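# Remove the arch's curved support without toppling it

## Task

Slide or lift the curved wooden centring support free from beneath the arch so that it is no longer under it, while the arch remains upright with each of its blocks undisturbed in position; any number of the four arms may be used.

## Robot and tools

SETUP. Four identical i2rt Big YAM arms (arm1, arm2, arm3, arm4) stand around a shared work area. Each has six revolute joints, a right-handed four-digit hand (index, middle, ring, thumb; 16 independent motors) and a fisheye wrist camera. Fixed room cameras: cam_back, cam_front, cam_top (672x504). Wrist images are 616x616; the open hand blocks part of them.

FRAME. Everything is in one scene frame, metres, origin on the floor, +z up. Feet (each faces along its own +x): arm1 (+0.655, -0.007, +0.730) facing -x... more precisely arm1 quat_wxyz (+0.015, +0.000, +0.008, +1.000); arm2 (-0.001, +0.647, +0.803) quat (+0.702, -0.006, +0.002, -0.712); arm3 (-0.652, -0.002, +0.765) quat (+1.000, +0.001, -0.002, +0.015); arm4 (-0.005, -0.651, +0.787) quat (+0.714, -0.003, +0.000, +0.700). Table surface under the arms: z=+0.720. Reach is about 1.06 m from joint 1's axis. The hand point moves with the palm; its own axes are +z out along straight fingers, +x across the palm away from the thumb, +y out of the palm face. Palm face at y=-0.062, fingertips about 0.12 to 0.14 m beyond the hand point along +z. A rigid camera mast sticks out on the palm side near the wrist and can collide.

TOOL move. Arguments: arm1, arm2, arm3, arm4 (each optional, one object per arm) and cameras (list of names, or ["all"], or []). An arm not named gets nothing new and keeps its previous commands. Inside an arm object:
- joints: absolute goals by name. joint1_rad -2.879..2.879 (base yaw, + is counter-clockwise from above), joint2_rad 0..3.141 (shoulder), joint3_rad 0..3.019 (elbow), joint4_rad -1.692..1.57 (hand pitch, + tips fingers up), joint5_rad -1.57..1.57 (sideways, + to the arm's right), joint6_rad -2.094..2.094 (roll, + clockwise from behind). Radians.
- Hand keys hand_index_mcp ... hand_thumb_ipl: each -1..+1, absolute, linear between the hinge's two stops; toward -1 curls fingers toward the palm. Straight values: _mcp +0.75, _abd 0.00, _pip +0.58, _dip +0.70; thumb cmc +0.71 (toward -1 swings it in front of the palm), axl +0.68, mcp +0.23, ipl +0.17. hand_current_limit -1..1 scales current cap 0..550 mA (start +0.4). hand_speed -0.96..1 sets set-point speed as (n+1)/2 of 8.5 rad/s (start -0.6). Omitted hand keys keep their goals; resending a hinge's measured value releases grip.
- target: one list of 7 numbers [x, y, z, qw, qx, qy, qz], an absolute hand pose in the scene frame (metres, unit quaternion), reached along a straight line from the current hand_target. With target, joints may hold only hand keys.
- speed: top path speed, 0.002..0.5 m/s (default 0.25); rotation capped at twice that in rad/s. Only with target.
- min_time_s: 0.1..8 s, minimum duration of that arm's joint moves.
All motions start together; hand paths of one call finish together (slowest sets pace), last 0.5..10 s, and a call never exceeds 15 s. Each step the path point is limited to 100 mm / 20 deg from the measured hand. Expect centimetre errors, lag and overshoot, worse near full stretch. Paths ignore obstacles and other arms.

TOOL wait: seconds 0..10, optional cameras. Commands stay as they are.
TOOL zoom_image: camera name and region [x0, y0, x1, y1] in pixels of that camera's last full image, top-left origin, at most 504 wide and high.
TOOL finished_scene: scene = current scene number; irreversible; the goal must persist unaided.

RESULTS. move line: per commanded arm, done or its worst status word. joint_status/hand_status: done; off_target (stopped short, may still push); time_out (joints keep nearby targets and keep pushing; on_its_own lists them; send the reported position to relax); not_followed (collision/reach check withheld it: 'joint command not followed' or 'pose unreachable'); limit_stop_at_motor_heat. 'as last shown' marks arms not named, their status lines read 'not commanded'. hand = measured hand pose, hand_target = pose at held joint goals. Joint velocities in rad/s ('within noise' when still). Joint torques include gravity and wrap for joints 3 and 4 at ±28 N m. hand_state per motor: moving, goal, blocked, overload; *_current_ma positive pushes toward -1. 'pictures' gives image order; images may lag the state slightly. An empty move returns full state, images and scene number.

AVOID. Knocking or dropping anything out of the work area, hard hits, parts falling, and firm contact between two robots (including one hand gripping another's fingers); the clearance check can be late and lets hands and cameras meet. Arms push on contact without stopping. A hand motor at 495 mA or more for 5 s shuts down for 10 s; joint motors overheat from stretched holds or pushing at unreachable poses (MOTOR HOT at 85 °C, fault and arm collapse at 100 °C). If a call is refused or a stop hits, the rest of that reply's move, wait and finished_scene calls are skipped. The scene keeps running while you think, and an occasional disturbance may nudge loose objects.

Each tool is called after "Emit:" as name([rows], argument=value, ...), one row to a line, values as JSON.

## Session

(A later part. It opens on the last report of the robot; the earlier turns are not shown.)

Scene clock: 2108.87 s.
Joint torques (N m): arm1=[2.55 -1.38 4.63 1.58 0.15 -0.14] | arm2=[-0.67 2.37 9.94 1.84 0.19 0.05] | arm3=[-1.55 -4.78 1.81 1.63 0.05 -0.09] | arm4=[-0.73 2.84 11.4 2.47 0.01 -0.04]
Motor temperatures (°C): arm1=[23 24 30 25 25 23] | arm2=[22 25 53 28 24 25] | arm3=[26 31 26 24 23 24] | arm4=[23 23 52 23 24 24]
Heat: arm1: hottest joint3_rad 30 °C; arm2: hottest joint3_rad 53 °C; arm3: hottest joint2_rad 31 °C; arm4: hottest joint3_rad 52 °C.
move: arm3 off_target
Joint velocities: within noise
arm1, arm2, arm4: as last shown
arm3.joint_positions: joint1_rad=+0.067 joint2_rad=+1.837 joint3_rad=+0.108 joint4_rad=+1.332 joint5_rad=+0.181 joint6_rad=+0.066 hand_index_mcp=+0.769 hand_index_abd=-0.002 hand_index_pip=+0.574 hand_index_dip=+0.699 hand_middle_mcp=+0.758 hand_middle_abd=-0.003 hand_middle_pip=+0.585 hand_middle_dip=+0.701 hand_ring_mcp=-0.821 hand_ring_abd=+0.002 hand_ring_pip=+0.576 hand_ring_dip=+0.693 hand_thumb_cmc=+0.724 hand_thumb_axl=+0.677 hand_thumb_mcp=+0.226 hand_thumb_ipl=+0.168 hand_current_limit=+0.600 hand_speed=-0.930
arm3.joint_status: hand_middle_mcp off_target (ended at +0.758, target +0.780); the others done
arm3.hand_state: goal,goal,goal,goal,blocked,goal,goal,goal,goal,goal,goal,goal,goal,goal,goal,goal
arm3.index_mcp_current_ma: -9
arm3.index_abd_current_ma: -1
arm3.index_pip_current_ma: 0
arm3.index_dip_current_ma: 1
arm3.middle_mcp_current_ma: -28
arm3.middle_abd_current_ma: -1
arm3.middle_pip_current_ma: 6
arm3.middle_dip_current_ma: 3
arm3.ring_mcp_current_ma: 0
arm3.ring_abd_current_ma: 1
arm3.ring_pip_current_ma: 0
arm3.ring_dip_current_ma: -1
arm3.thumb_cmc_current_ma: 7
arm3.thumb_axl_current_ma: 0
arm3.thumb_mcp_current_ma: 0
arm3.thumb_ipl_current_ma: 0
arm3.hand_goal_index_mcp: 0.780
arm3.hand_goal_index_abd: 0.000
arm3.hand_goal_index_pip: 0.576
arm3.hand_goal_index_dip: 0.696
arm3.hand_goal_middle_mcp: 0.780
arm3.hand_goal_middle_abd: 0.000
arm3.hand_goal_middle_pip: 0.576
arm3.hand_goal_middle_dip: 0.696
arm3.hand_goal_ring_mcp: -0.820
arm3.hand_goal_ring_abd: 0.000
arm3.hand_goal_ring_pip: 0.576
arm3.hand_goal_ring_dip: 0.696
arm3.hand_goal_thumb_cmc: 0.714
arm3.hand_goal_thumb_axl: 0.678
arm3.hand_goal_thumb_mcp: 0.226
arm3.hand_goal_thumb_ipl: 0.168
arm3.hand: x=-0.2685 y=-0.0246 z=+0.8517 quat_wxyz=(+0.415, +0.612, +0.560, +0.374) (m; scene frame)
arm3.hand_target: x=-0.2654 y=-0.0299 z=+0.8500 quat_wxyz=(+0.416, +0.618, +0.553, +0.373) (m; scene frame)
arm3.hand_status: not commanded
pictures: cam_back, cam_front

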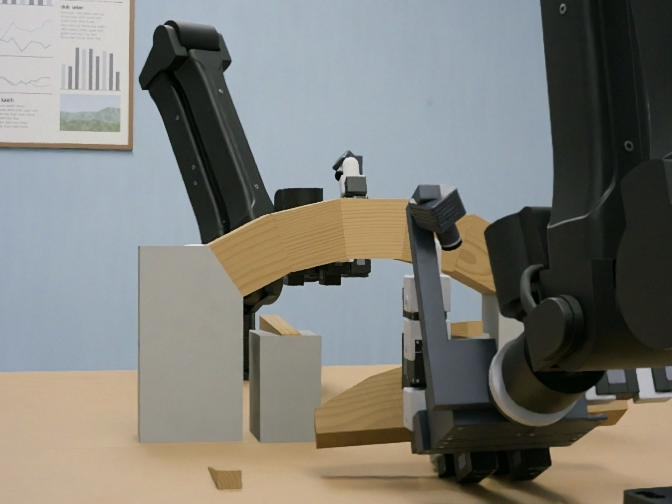

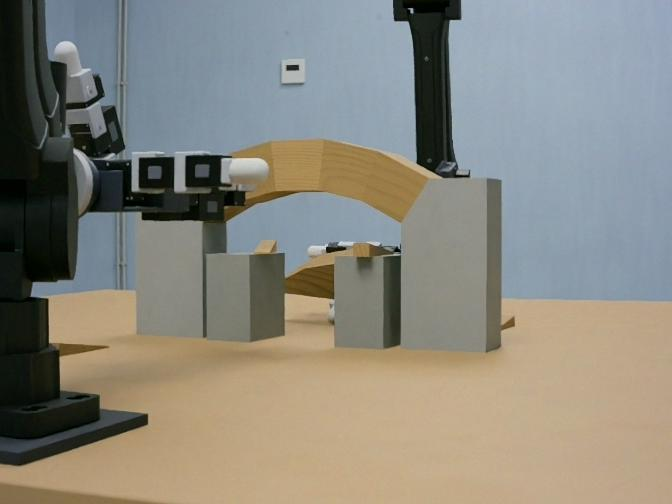

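Emit:
move(arm3={"target": [-0.268, -0.03, 0.868, 0.3614, 0.6518, 0.5838, 0.3236], "speed": 0.03, "joints": {"hand_index_mcp": 0.84, "hand_middle_mcp": 0.84}}, cameras=["cam_front", "cam_back", "arm3_cam_wrist"])

Scene clock: 2138.43 s.
Joint torques (N m): arm1=[2.55 -1.38 4.62 1.62 0.15 -0.14] | arm2=[-0.44 2.32 9.89 1.87 0.18 0.06] | arm3=[-1.49 -3.72 6.37 0.51 0.04 -0.07] | arm4=[-0.56 2.84 11.48 2.44 0.02 -0.03]
Motor temperatures (°C): arm1=[23 23 30 25 25 23] | arm2=[22 25 53 28 24 25] | arm3=[26 30 26 24 23 24] | arm4=[23 23 52 23 24 24]
Heat: arm1: hottest joint3_rad 30 °C; arm2: hottest joint3_rad 53 °C; arm3: hottest joint2_rad 30 °C; arm4: hottest joint3_rad 52 °C.
move: arm3 done
Joint velocities: within noise
arm1, arm2, arm4: as last shown
arm3.joint_positions: joint1_rad=+0.067 joint2_rad=+1.305 joint3_rad=+0.115 joint4_rad=+0.620 joint5_rad=+0.168 joint6_rad=+0.088 hand_index_mcp=+0.830 hand_index_abd=-0.002 hand_index_pip=+0.561 hand_index_dip=+0.688 hand_middle_mcp=+0.824 hand_middle_abd=-0.003 hand_middle_pip=+0.558 hand_middle_dip=+0.686 hand_ring_mcp=-0.820 hand_ring_abd=+0.002 hand_ring_pip=+0.576 hand_ring_dip=+0.693 hand_thumb_cmc=+0.724 hand_thumb_axl=+0.677 hand_thumb_mcp=+0.226 hand_thumb_ipl=+0.168 hand_current_limit=+0.600 hand_speed=-0.930
arm3.joint_status: all done
arm3.hand_state: goal,goal,goal,goal,goal,goal,goal,goal,goal,goal,goal,goal,goal,goal,goal,goal
arm3.index_mcp_current_ma: -8
arm3.index_abd_current_ma: 0
arm3.index_pip_current_ma: -13
arm3.index_dip_current_ma: -5
arm3.middle_mcp_current_ma: -17
arm3.middle_abd_current_ma: -1
arm3.middle_pip_current_ma: -18
arm3.middle_dip_current_ma: -8
arm3.ring_mcp_current_ma: 0
arm3.ring_abd_current_ma: 1
arm3.ring_pip_current_ma: 0
arm3.ring_dip_current_ma: -1
arm3.thumb_cmc_current_ma: 7
arm3.thumb_axl_current_ma: 0
arm3.thumb_mcp_current_ma: 0
arm3.thumb_ipl_current_ma: 0
arm3.hand_goal_index_mcp: 0.840
arm3.hand_goal_index_abd: 0.000
arm3.hand_goal_index_pip: 0.576
arm3.hand_goal_index_dip: 0.696
arm3.hand_goal_middle_mcp: 0.840
arm3.hand_goal_middle_abd: 0.000
arm3.hand_goal_middle_pip: 0.576
arm3.hand_goal_middle_dip: 0.696
arm3.hand_goal_ring_mcp: -0.820
arm3.hand_goal_ring_abd: 0.000
arm3.hand_goal_ring_pip: 0.576
arm3.hand_goal_ring_dip: 0.696
arm3.hand_goal_thumb_cmc: 0.714
arm3.hand_goal_thumb_axl: 0.678
arm3.hand_goal_thumb_mcp: 0.226
arm3.hand_goal_thumb_ipl: 0.168
arm3.hand: x=-0.2721 y=-0.0246 z=+0.8657 quat_wxyz=(+0.363, +0.643, +0.592, +0.323) (m; scene frame)
arm3.hand_target: x=-0.2681 y=-0.0299 z=+0.8682 quat_wxyz=(+0.362, +0.651, +0.583, +0.324) (m; scene frame)
arm3.hand_status: done (0.007 m and 1.3 deg from the pose sent, 0.017 m and 10.0 deg at the start)
pictures: arm3_cam_wrist, cam_back, cam_front
camera_calibration:
arm3_cam_wrist: T_world_to_cam=[[0.253329, -0.832756, 0.492283, -0.337794], [-0.950639, -0.308564, -0.0327743, -0.290429], [0.179194, -0.45968, -0.869818, 0.911723], [0, 0, 0, 1]] pos_world=[-0.353895, 0.0481848, 0.949805]

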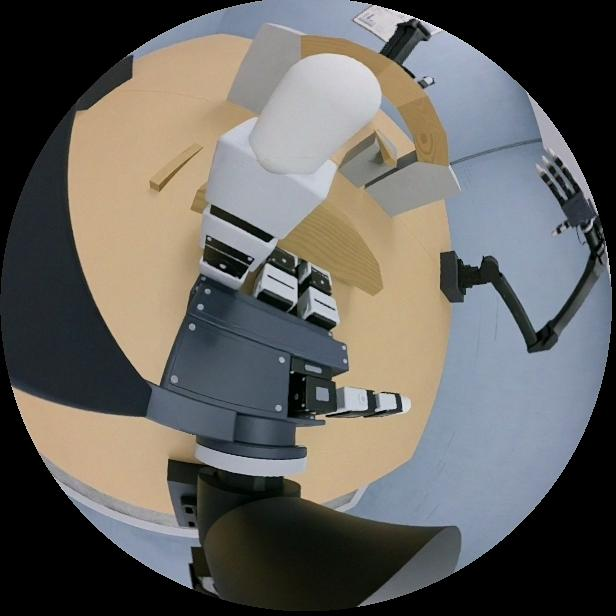

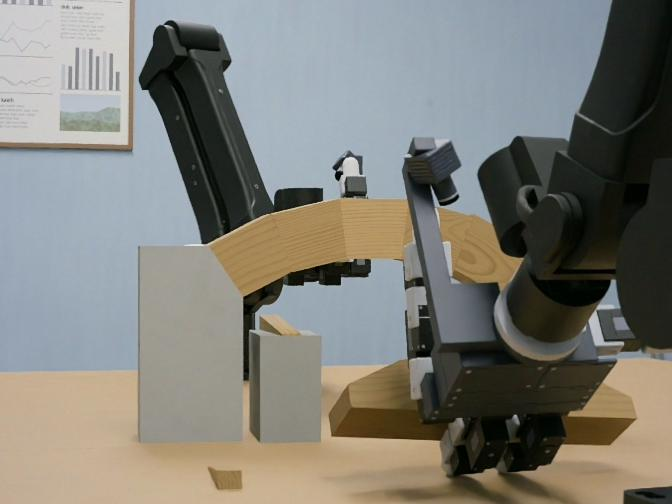

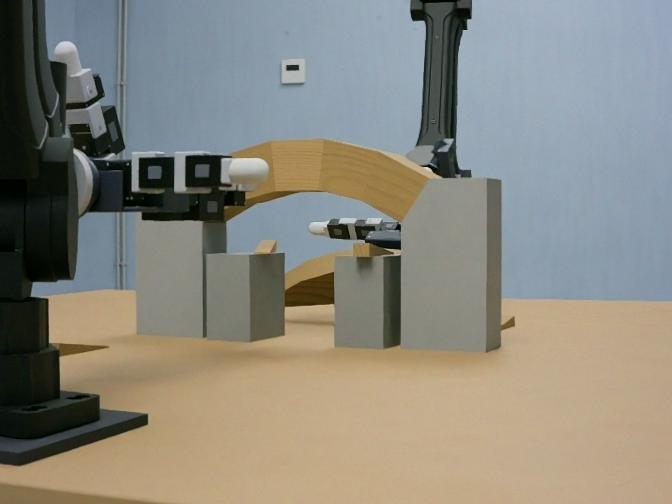

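Emit:
move(arm3={"target": [-0.272, -0.03, 0.884, 0.3614, 0.6518, 0.5838, 0.3236], "speed": 0.03, "joints": {"hand_index_mcp": 0.97, "hand_middle_mcp": 0.97}}, cameras=["cam_front", "cam_back", "arm3_cam_wrist"])

Scene clock: 2182.97 s.
Joint torques (N m): arm1=[2.49 -1.44 4.63 1.62 0.15 -0.14] | arm2=[-0.56 2.37 9.91 1.85 0.18 0.05] | arm3=[-1.38 -2.61 7.77 0.46 0.1 -0.01] | arm4=[-0.56 2.67 11.45 2.43 0.01 -0.03]
Motor temperatures (°C): arm1=[23 23 30 25 25 23] | arm2=[22 25 54 28 24 25] | arm3=[26 29 27 24 23 24] | arm4=[23 23 52 23 24 24]
Heat: arm1: hottest joint3_rad 30 °C; arm2: hottest joint3_rad 54 °C; arm3: hottest joint2_rad 29 °C; arm4: hottest joint3_rad 52 °C.
move: arm3 done
Joint velocities: within noise
arm1, arm2, arm4: as last shown
arm3.joint_positions: joint1_rad=+0.067 joint2_rad=+1.162 joint3_rad=+0.115 joint4_rad=+0.479 joint5_rad=+0.168 joint6_rad=+0.088 hand_index_mcp=+0.959 hand_index_abd=-0.002 hand_index_pip=+0.562 hand_index_dip=+0.688 hand_middle_mcp=+0.951 hand_middle_abd=-0.003 hand_middle_pip=+0.558 hand_middle_dip=+0.686 hand_ring_mcp=-0.820 hand_ring_abd=+0.002 hand_ring_pip=+0.576 hand_ring_dip=+0.693 hand_thumb_cmc=+0.724 hand_thumb_axl=+0.677 hand_thumb_mcp=+0.226 hand_thumb_ipl=+0.168 hand_current_limit=+0.600 hand_speed=-0.930
arm3.joint_status: all done
arm3.hand_state: goal,goal,goal,goal,goal,goal,goal,goal,goal,goal,goal,goal,goal,goal,goal,goal
arm3.index_mcp_current_ma: -9
arm3.index_abd_current_ma: 0
arm3.index_pip_current_ma: -12
arm3.index_dip_current_ma: -5
arm3.middle_mcp_current_ma: -22
arm3.middle_abd_current_ma: -1
arm3.middle_pip_current_ma: -18
arm3.middle_dip_current_ma: -8
arm3.ring_mcp_current_ma: 0
arm3.ring_abd_current_ma: 1
arm3.ring_pip_current_ma: 0
arm3.ring_dip_current_ma: -1
arm3.thumb_cmc_current_ma: 7
arm3.thumb_axl_current_ma: 0
arm3.thumb_mcp_current_ma: 0
arm3.thumb_ipl_current_ma: 0
arm3.hand_goal_index_mcp: 0.970
arm3.hand_goal_index_abd: 0.000
arm3.hand_goal_index_pip: 0.576
arm3.hand_goal_index_dip: 0.696
arm3.hand_goal_middle_mcp: 0.970
arm3.hand_goal_middle_abd: 0.000
arm3.hand_goal_middle_pip: 0.576
arm3.hand_goal_middle_dip: 0.696
arm3.hand_goal_ring_mcp: -0.820
arm3.hand_goal_ring_abd: 0.000
arm3.hand_goal_ring_pip: 0.576
arm3.hand_goal_ring_dip: 0.696
arm3.hand_goal_thumb_cmc: 0.714
arm3.hand_goal_thumb_axl: 0.678
arm3.hand_goal_thumb_mcp: 0.226
arm3.hand_goal_thumb_ipl: 0.168
arm3.hand: x=-0.2772 y=-0.0252 z=+0.8812 quat_wxyz=(+0.363, +0.643, +0.591, +0.323) (m; scene frame)
arm3.hand_target: x=-0.2722 y=-0.0300 z=+0.8842 quat_wxyz=(+0.362, +0.651, +0.583, +0.324) (m; scene frame)
arm3.hand_status: done (0.008 m and 1.3 deg from the pose sent, 0.019 m and 1.3 deg at the start)
pictures: arm3_cam_wrist, cam_back, cam_front
camera_calibration:
arm3_cam_wrist: T_world_to_cam=[[0.252419, -0.833043, 0.492263, -0.344803], [-0.95065, -0.308356, -0.034355, -0.293546], [0.180412, -0.459299, -0.869768, 0.926057], [0, 0, 0, 1]] pos_world=[-0.359096, 0.0475845, 0.965104]

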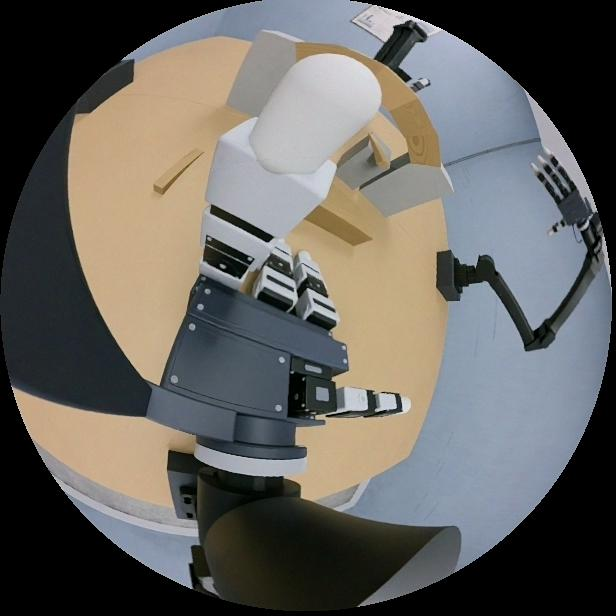

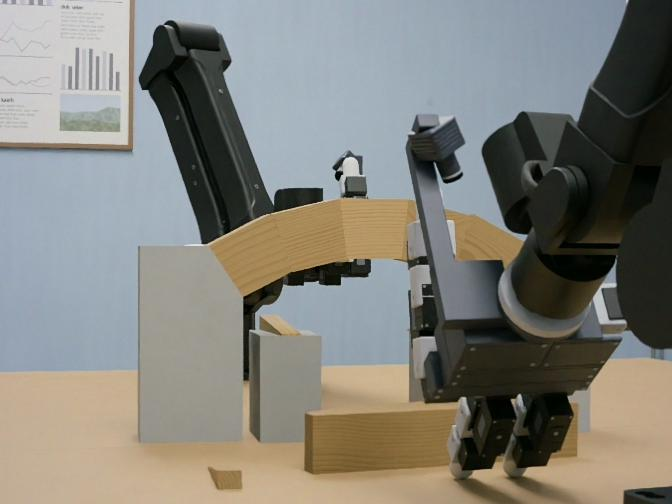

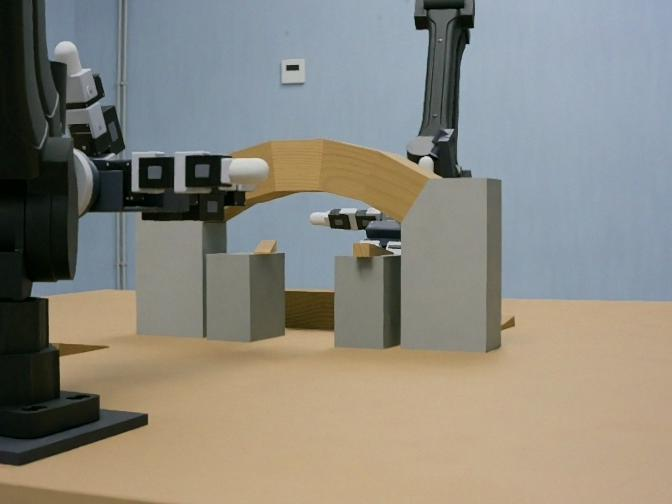

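Emit:
move(arm3={"target": [-0.325, -0.027, 0.91, 0.3614, 0.6518, 0.5838, 0.3236], "speed": 0.1})

Emit:
move(arm3={"target": [-0.34, -0.027, 1.0, 0.3614, 0.6518, 0.5838, 0.3236], "speed": 0.2}, cameras=["cam_front", "cam_back", "cam_top"])

Scene clock: 2192.20 s.
Joint torques (N m): arm1=[2.55 -1.44 4.62 1.63 0.16 -0.15] | arm2=[-0.44 2.49 9.95 1.88 0.19 0.05] | arm3=[0.38 0.73 9.83 0.9 0.29 -0.05] | arm4=[-0.85 2.73 11.48 2.48 0.01 -0.04]
Motor temperatures (°C): arm1=[23 23 30 25 25 23] | arm2=[22 25 54 28 24 25] | arm3=[26 29 28 24 23 24] | arm4=[23 23 52 23 24 24]
Heat: arm1: hottest joint3_rad 30 °C; arm2: hottest joint3_rad 54 °C; arm3: hottest joint2_rad 29 °C; arm4: hottest joint3_rad 52 °C.
move: arm3 done
Joint velocities: within noise
arm1, arm2, arm4: as last shown
arm3.joint_positions: joint1_rad=+0.095 joint2_rad=+0.627 joint3_rad=+0.059 joint4_rad=-0.003 joint5_rad=+0.207 joint6_rad=+0.119 hand_index_mcp=+0.975 hand_index_abd=-0.002 hand_index_pip=+0.575 hand_index_dip=+0.693 hand_middle_mcp=+0.974 hand_middle_abd=-0.003 hand_middle_pip=+0.575 hand_middle_dip=+0.694 hand_ring_mcp=-0.819 hand_ring_abd=+0.002 hand_ring_pip=+0.576 hand_ring_dip=+0.693 hand_thumb_cmc=+0.724 hand_thumb_axl=+0.677 hand_thumb_mcp=+0.225 hand_thumb_ipl=+0.168 hand_current_limit=+0.600 hand_speed=-0.930
arm3.joint_status: not commanded
arm3.hand_state: goal,goal,goal,goal,goal,goal,goal,goal,goal,goal,goal,goal,goal,goal,goal,goal
arm3.index_mcp_current_ma: 3
arm3.index_abd_current_ma: 0
arm3.index_pip_current_ma: 0
arm3.index_dip_current_ma: -1
arm3.middle_mcp_current_ma: 2
arm3.middle_abd_current_ma: -1
arm3.middle_pip_current_ma: 0
arm3.middle_dip_current_ma: -1
arm3.ring_mcp_current_ma: 0
arm3.ring_abd_current_ma: 1
arm3.ring_pip_current_ma: 0
arm3.ring_dip_current_ma: -1
arm3.thumb_cmc_current_ma: 7
arm3.thumb_axl_current_ma: 0
arm3.thumb_mcp_current_ma: 0
arm3.thumb_ipl_current_ma: 0
arm3.hand_goal_index_mcp: 0.970
arm3.hand_goal_index_abd: 0.000
arm3.hand_goal_index_pip: 0.576
arm3.hand_goal_index_dip: 0.696
arm3.hand_goal_middle_mcp: 0.970
arm3.hand_goal_middle_abd: 0.000
arm3.hand_goal_middle_pip: 0.576
arm3.hand_goal_middle_dip: 0.696
arm3.hand_goal_ring_mcp: -0.820
arm3.hand_goal_ring_abd: 0.000
arm3.hand_goal_ring_pip: 0.576
arm3.hand_goal_ring_dip: 0.696
arm3.hand_goal_thumb_cmc: 0.714
arm3.hand_goal_thumb_axl: 0.678
arm3.hand_goal_thumb_mcp: 0.226
arm3.hand_goal_thumb_ipl: 0.168
arm3.hand: x=-0.3261 y=-0.0300 z=+0.9095 quat_wxyz=(+0.366, +0.650, +0.583, +0.322) (m; scene frame)
arm3.hand_target: x=-0.3250 y=-0.0270 z=+0.9100 quat_wxyz=(+0.361, +0.651, +0.584, +0.324) (m; scene frame)
arm3.hand_status: done (0.003 m and 0.6 deg from the pose sent, 0.056 m and 1.3 deg at the start)
pictures: none

Scene clock: 2193.37 s.
Joint torques (N m): arm1=[2.49 -1.49 4.63 1.63 0.16 -0.15] | arm2=[-0.56 2.43 9.92 1.87 0.2 0.04] | arm3=[0.44 1.79 14.2 0.92 0.31 0.01] | arm4=[-0.44 2.73 11.36 2.48 0.01 -0.03]
Motor temperatures (°C): arm1=[23 23 30 25 25 23] | arm2=[22 25 54 28 24 25] | arm3=[26 29 28 24 23 24] | arm4=[23 23 52 23 24 24]
Heat: arm1: hottest joint3_rad 30 °C; arm2: hottest joint3_rad 54 °C; arm3: hottest joint2_rad 29 °C; arm4: hottest joint3_rad 52 °C.
move: arm3 off_target
Joint velocities: within noise
arm1, arm2, arm4: as last shown
arm3.joint_positions: joint1_rad=+0.110 joint2_rad=+0.310 joint3_rad=+0.218 joint4_rad=-0.525 joint5_rad=+0.220 joint6_rad=+0.128 hand_index_mcp=+0.976 hand_index_abd=-0.002 hand_index_pip=+0.575 hand_index_dip=+0.693 hand_middle_mcp=+0.975 hand_middle_abd=-0.003 hand_middle_pip=+0.575 hand_middle_dip=+0.694 hand_ring_mcp=-0.819 hand_ring_abd=+0.002 hand_ring_pip=+0.576 hand_ring_dip=+0.693 hand_thumb_cmc=+0.724 hand_thumb_axl=+0.677 hand_thumb_mcp=+0.225 hand_thumb_ipl=+0.168 hand_current_limit=+0.600 hand_speed=-0.930
arm3.joint_status: not commanded
arm3.hand_state: goal,goal,goal,goal,goal,goal,goal,goal,goal,goal,goal,goal,goal,goal,goal,goal
arm3.index_mcp_current_ma: 3
arm3.index_abd_current_ma: 0
arm3.index_pip_current_ma: 0
arm3.index_dip_current_ma: -1
arm3.middle_mcp_current_ma: 3
arm3.middle_abd_current_ma: -1
arm3.middle_pip_current_ma: 0
arm3.middle_dip_current_ma: -1
arm3.ring_mcp_current_ma: 0
arm3.ring_abd_current_ma: 1
arm3.ring_pip_current_ma: 0
arm3.ring_dip_current_ma: -1
arm3.thumb_cmc_current_ma: 7
arm3.thumb_axl_current_ma: 0
arm3.thumb_mcp_current_ma: 0
arm3.thumb_ipl_current_ma: 0
arm3.hand_goal_index_mcp: 0.970
arm3.hand_goal_index_abd: 0.000
arm3.hand_goal_index_pip: 0.576
arm3.hand_goal_index_dip: 0.696
arm3.hand_goal_middle_mcp: 0.970
arm3.hand_goal_middle_abd: 0.000
arm3.hand_goal_middle_pip: 0.576
arm3.hand_goal_middle_dip: 0.696
arm3.hand_goal_ring_mcp: -0.820
arm3.hand_goal_ring_abd: 0.000
arm3.hand_goal_ring_pip: 0.576
arm3.hand_goal_ring_dip: 0.696
arm3.hand_goal_thumb_cmc: 0.714
arm3.hand_goal_thumb_axl: 0.678
arm3.hand_goal_thumb_mcp: 0.226
arm3.hand_goal_thumb_ipl: 0.168
arm3.hand: x=-0.3443 y=-0.0305 z=+0.9715 quat_wxyz=(+0.355, +0.656, +0.592, +0.305) (m; scene frame)
arm3.hand_target: x=-0.3409 y=-0.0273 z=+0.9998 quat_wxyz=(+0.361, +0.651, +0.584, +0.324) (m; scene frame)
arm3.hand_status: off_target (0.029 m and 2.5 deg from the pose sent, 0.092 m and 0.6 deg at the start)
pictures: cam_back, cam_front, cam_top

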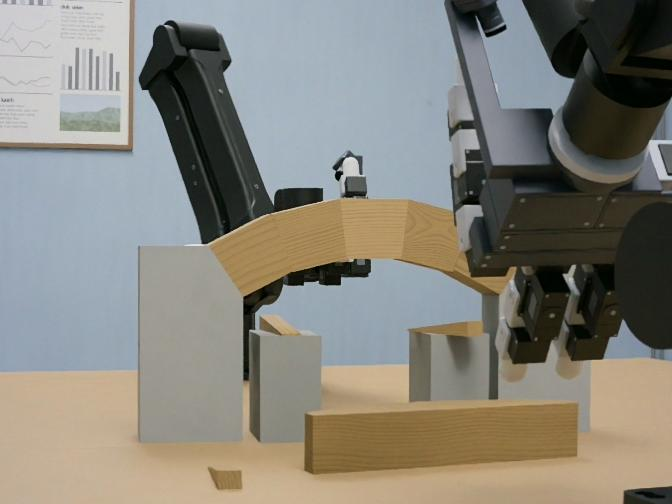

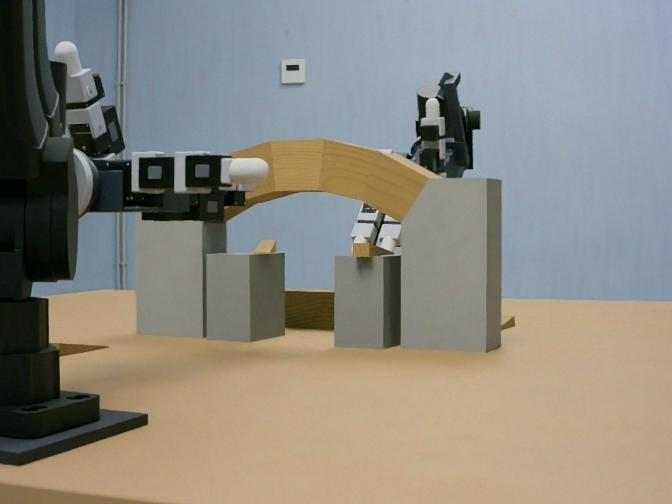

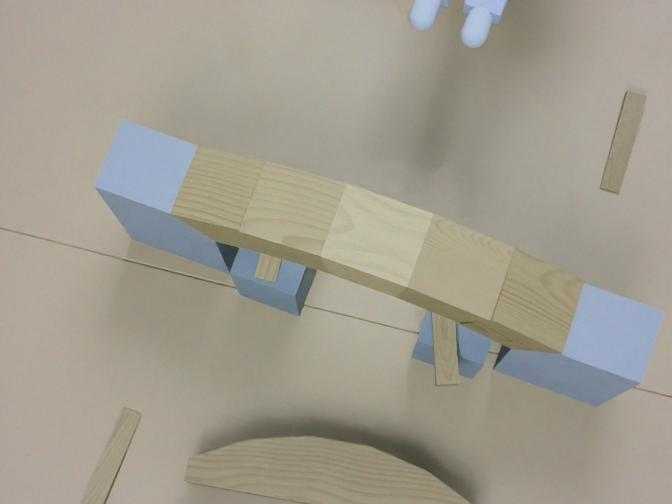

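Emit:
finished_scene(scene=1)

The scene is finished: the task was done.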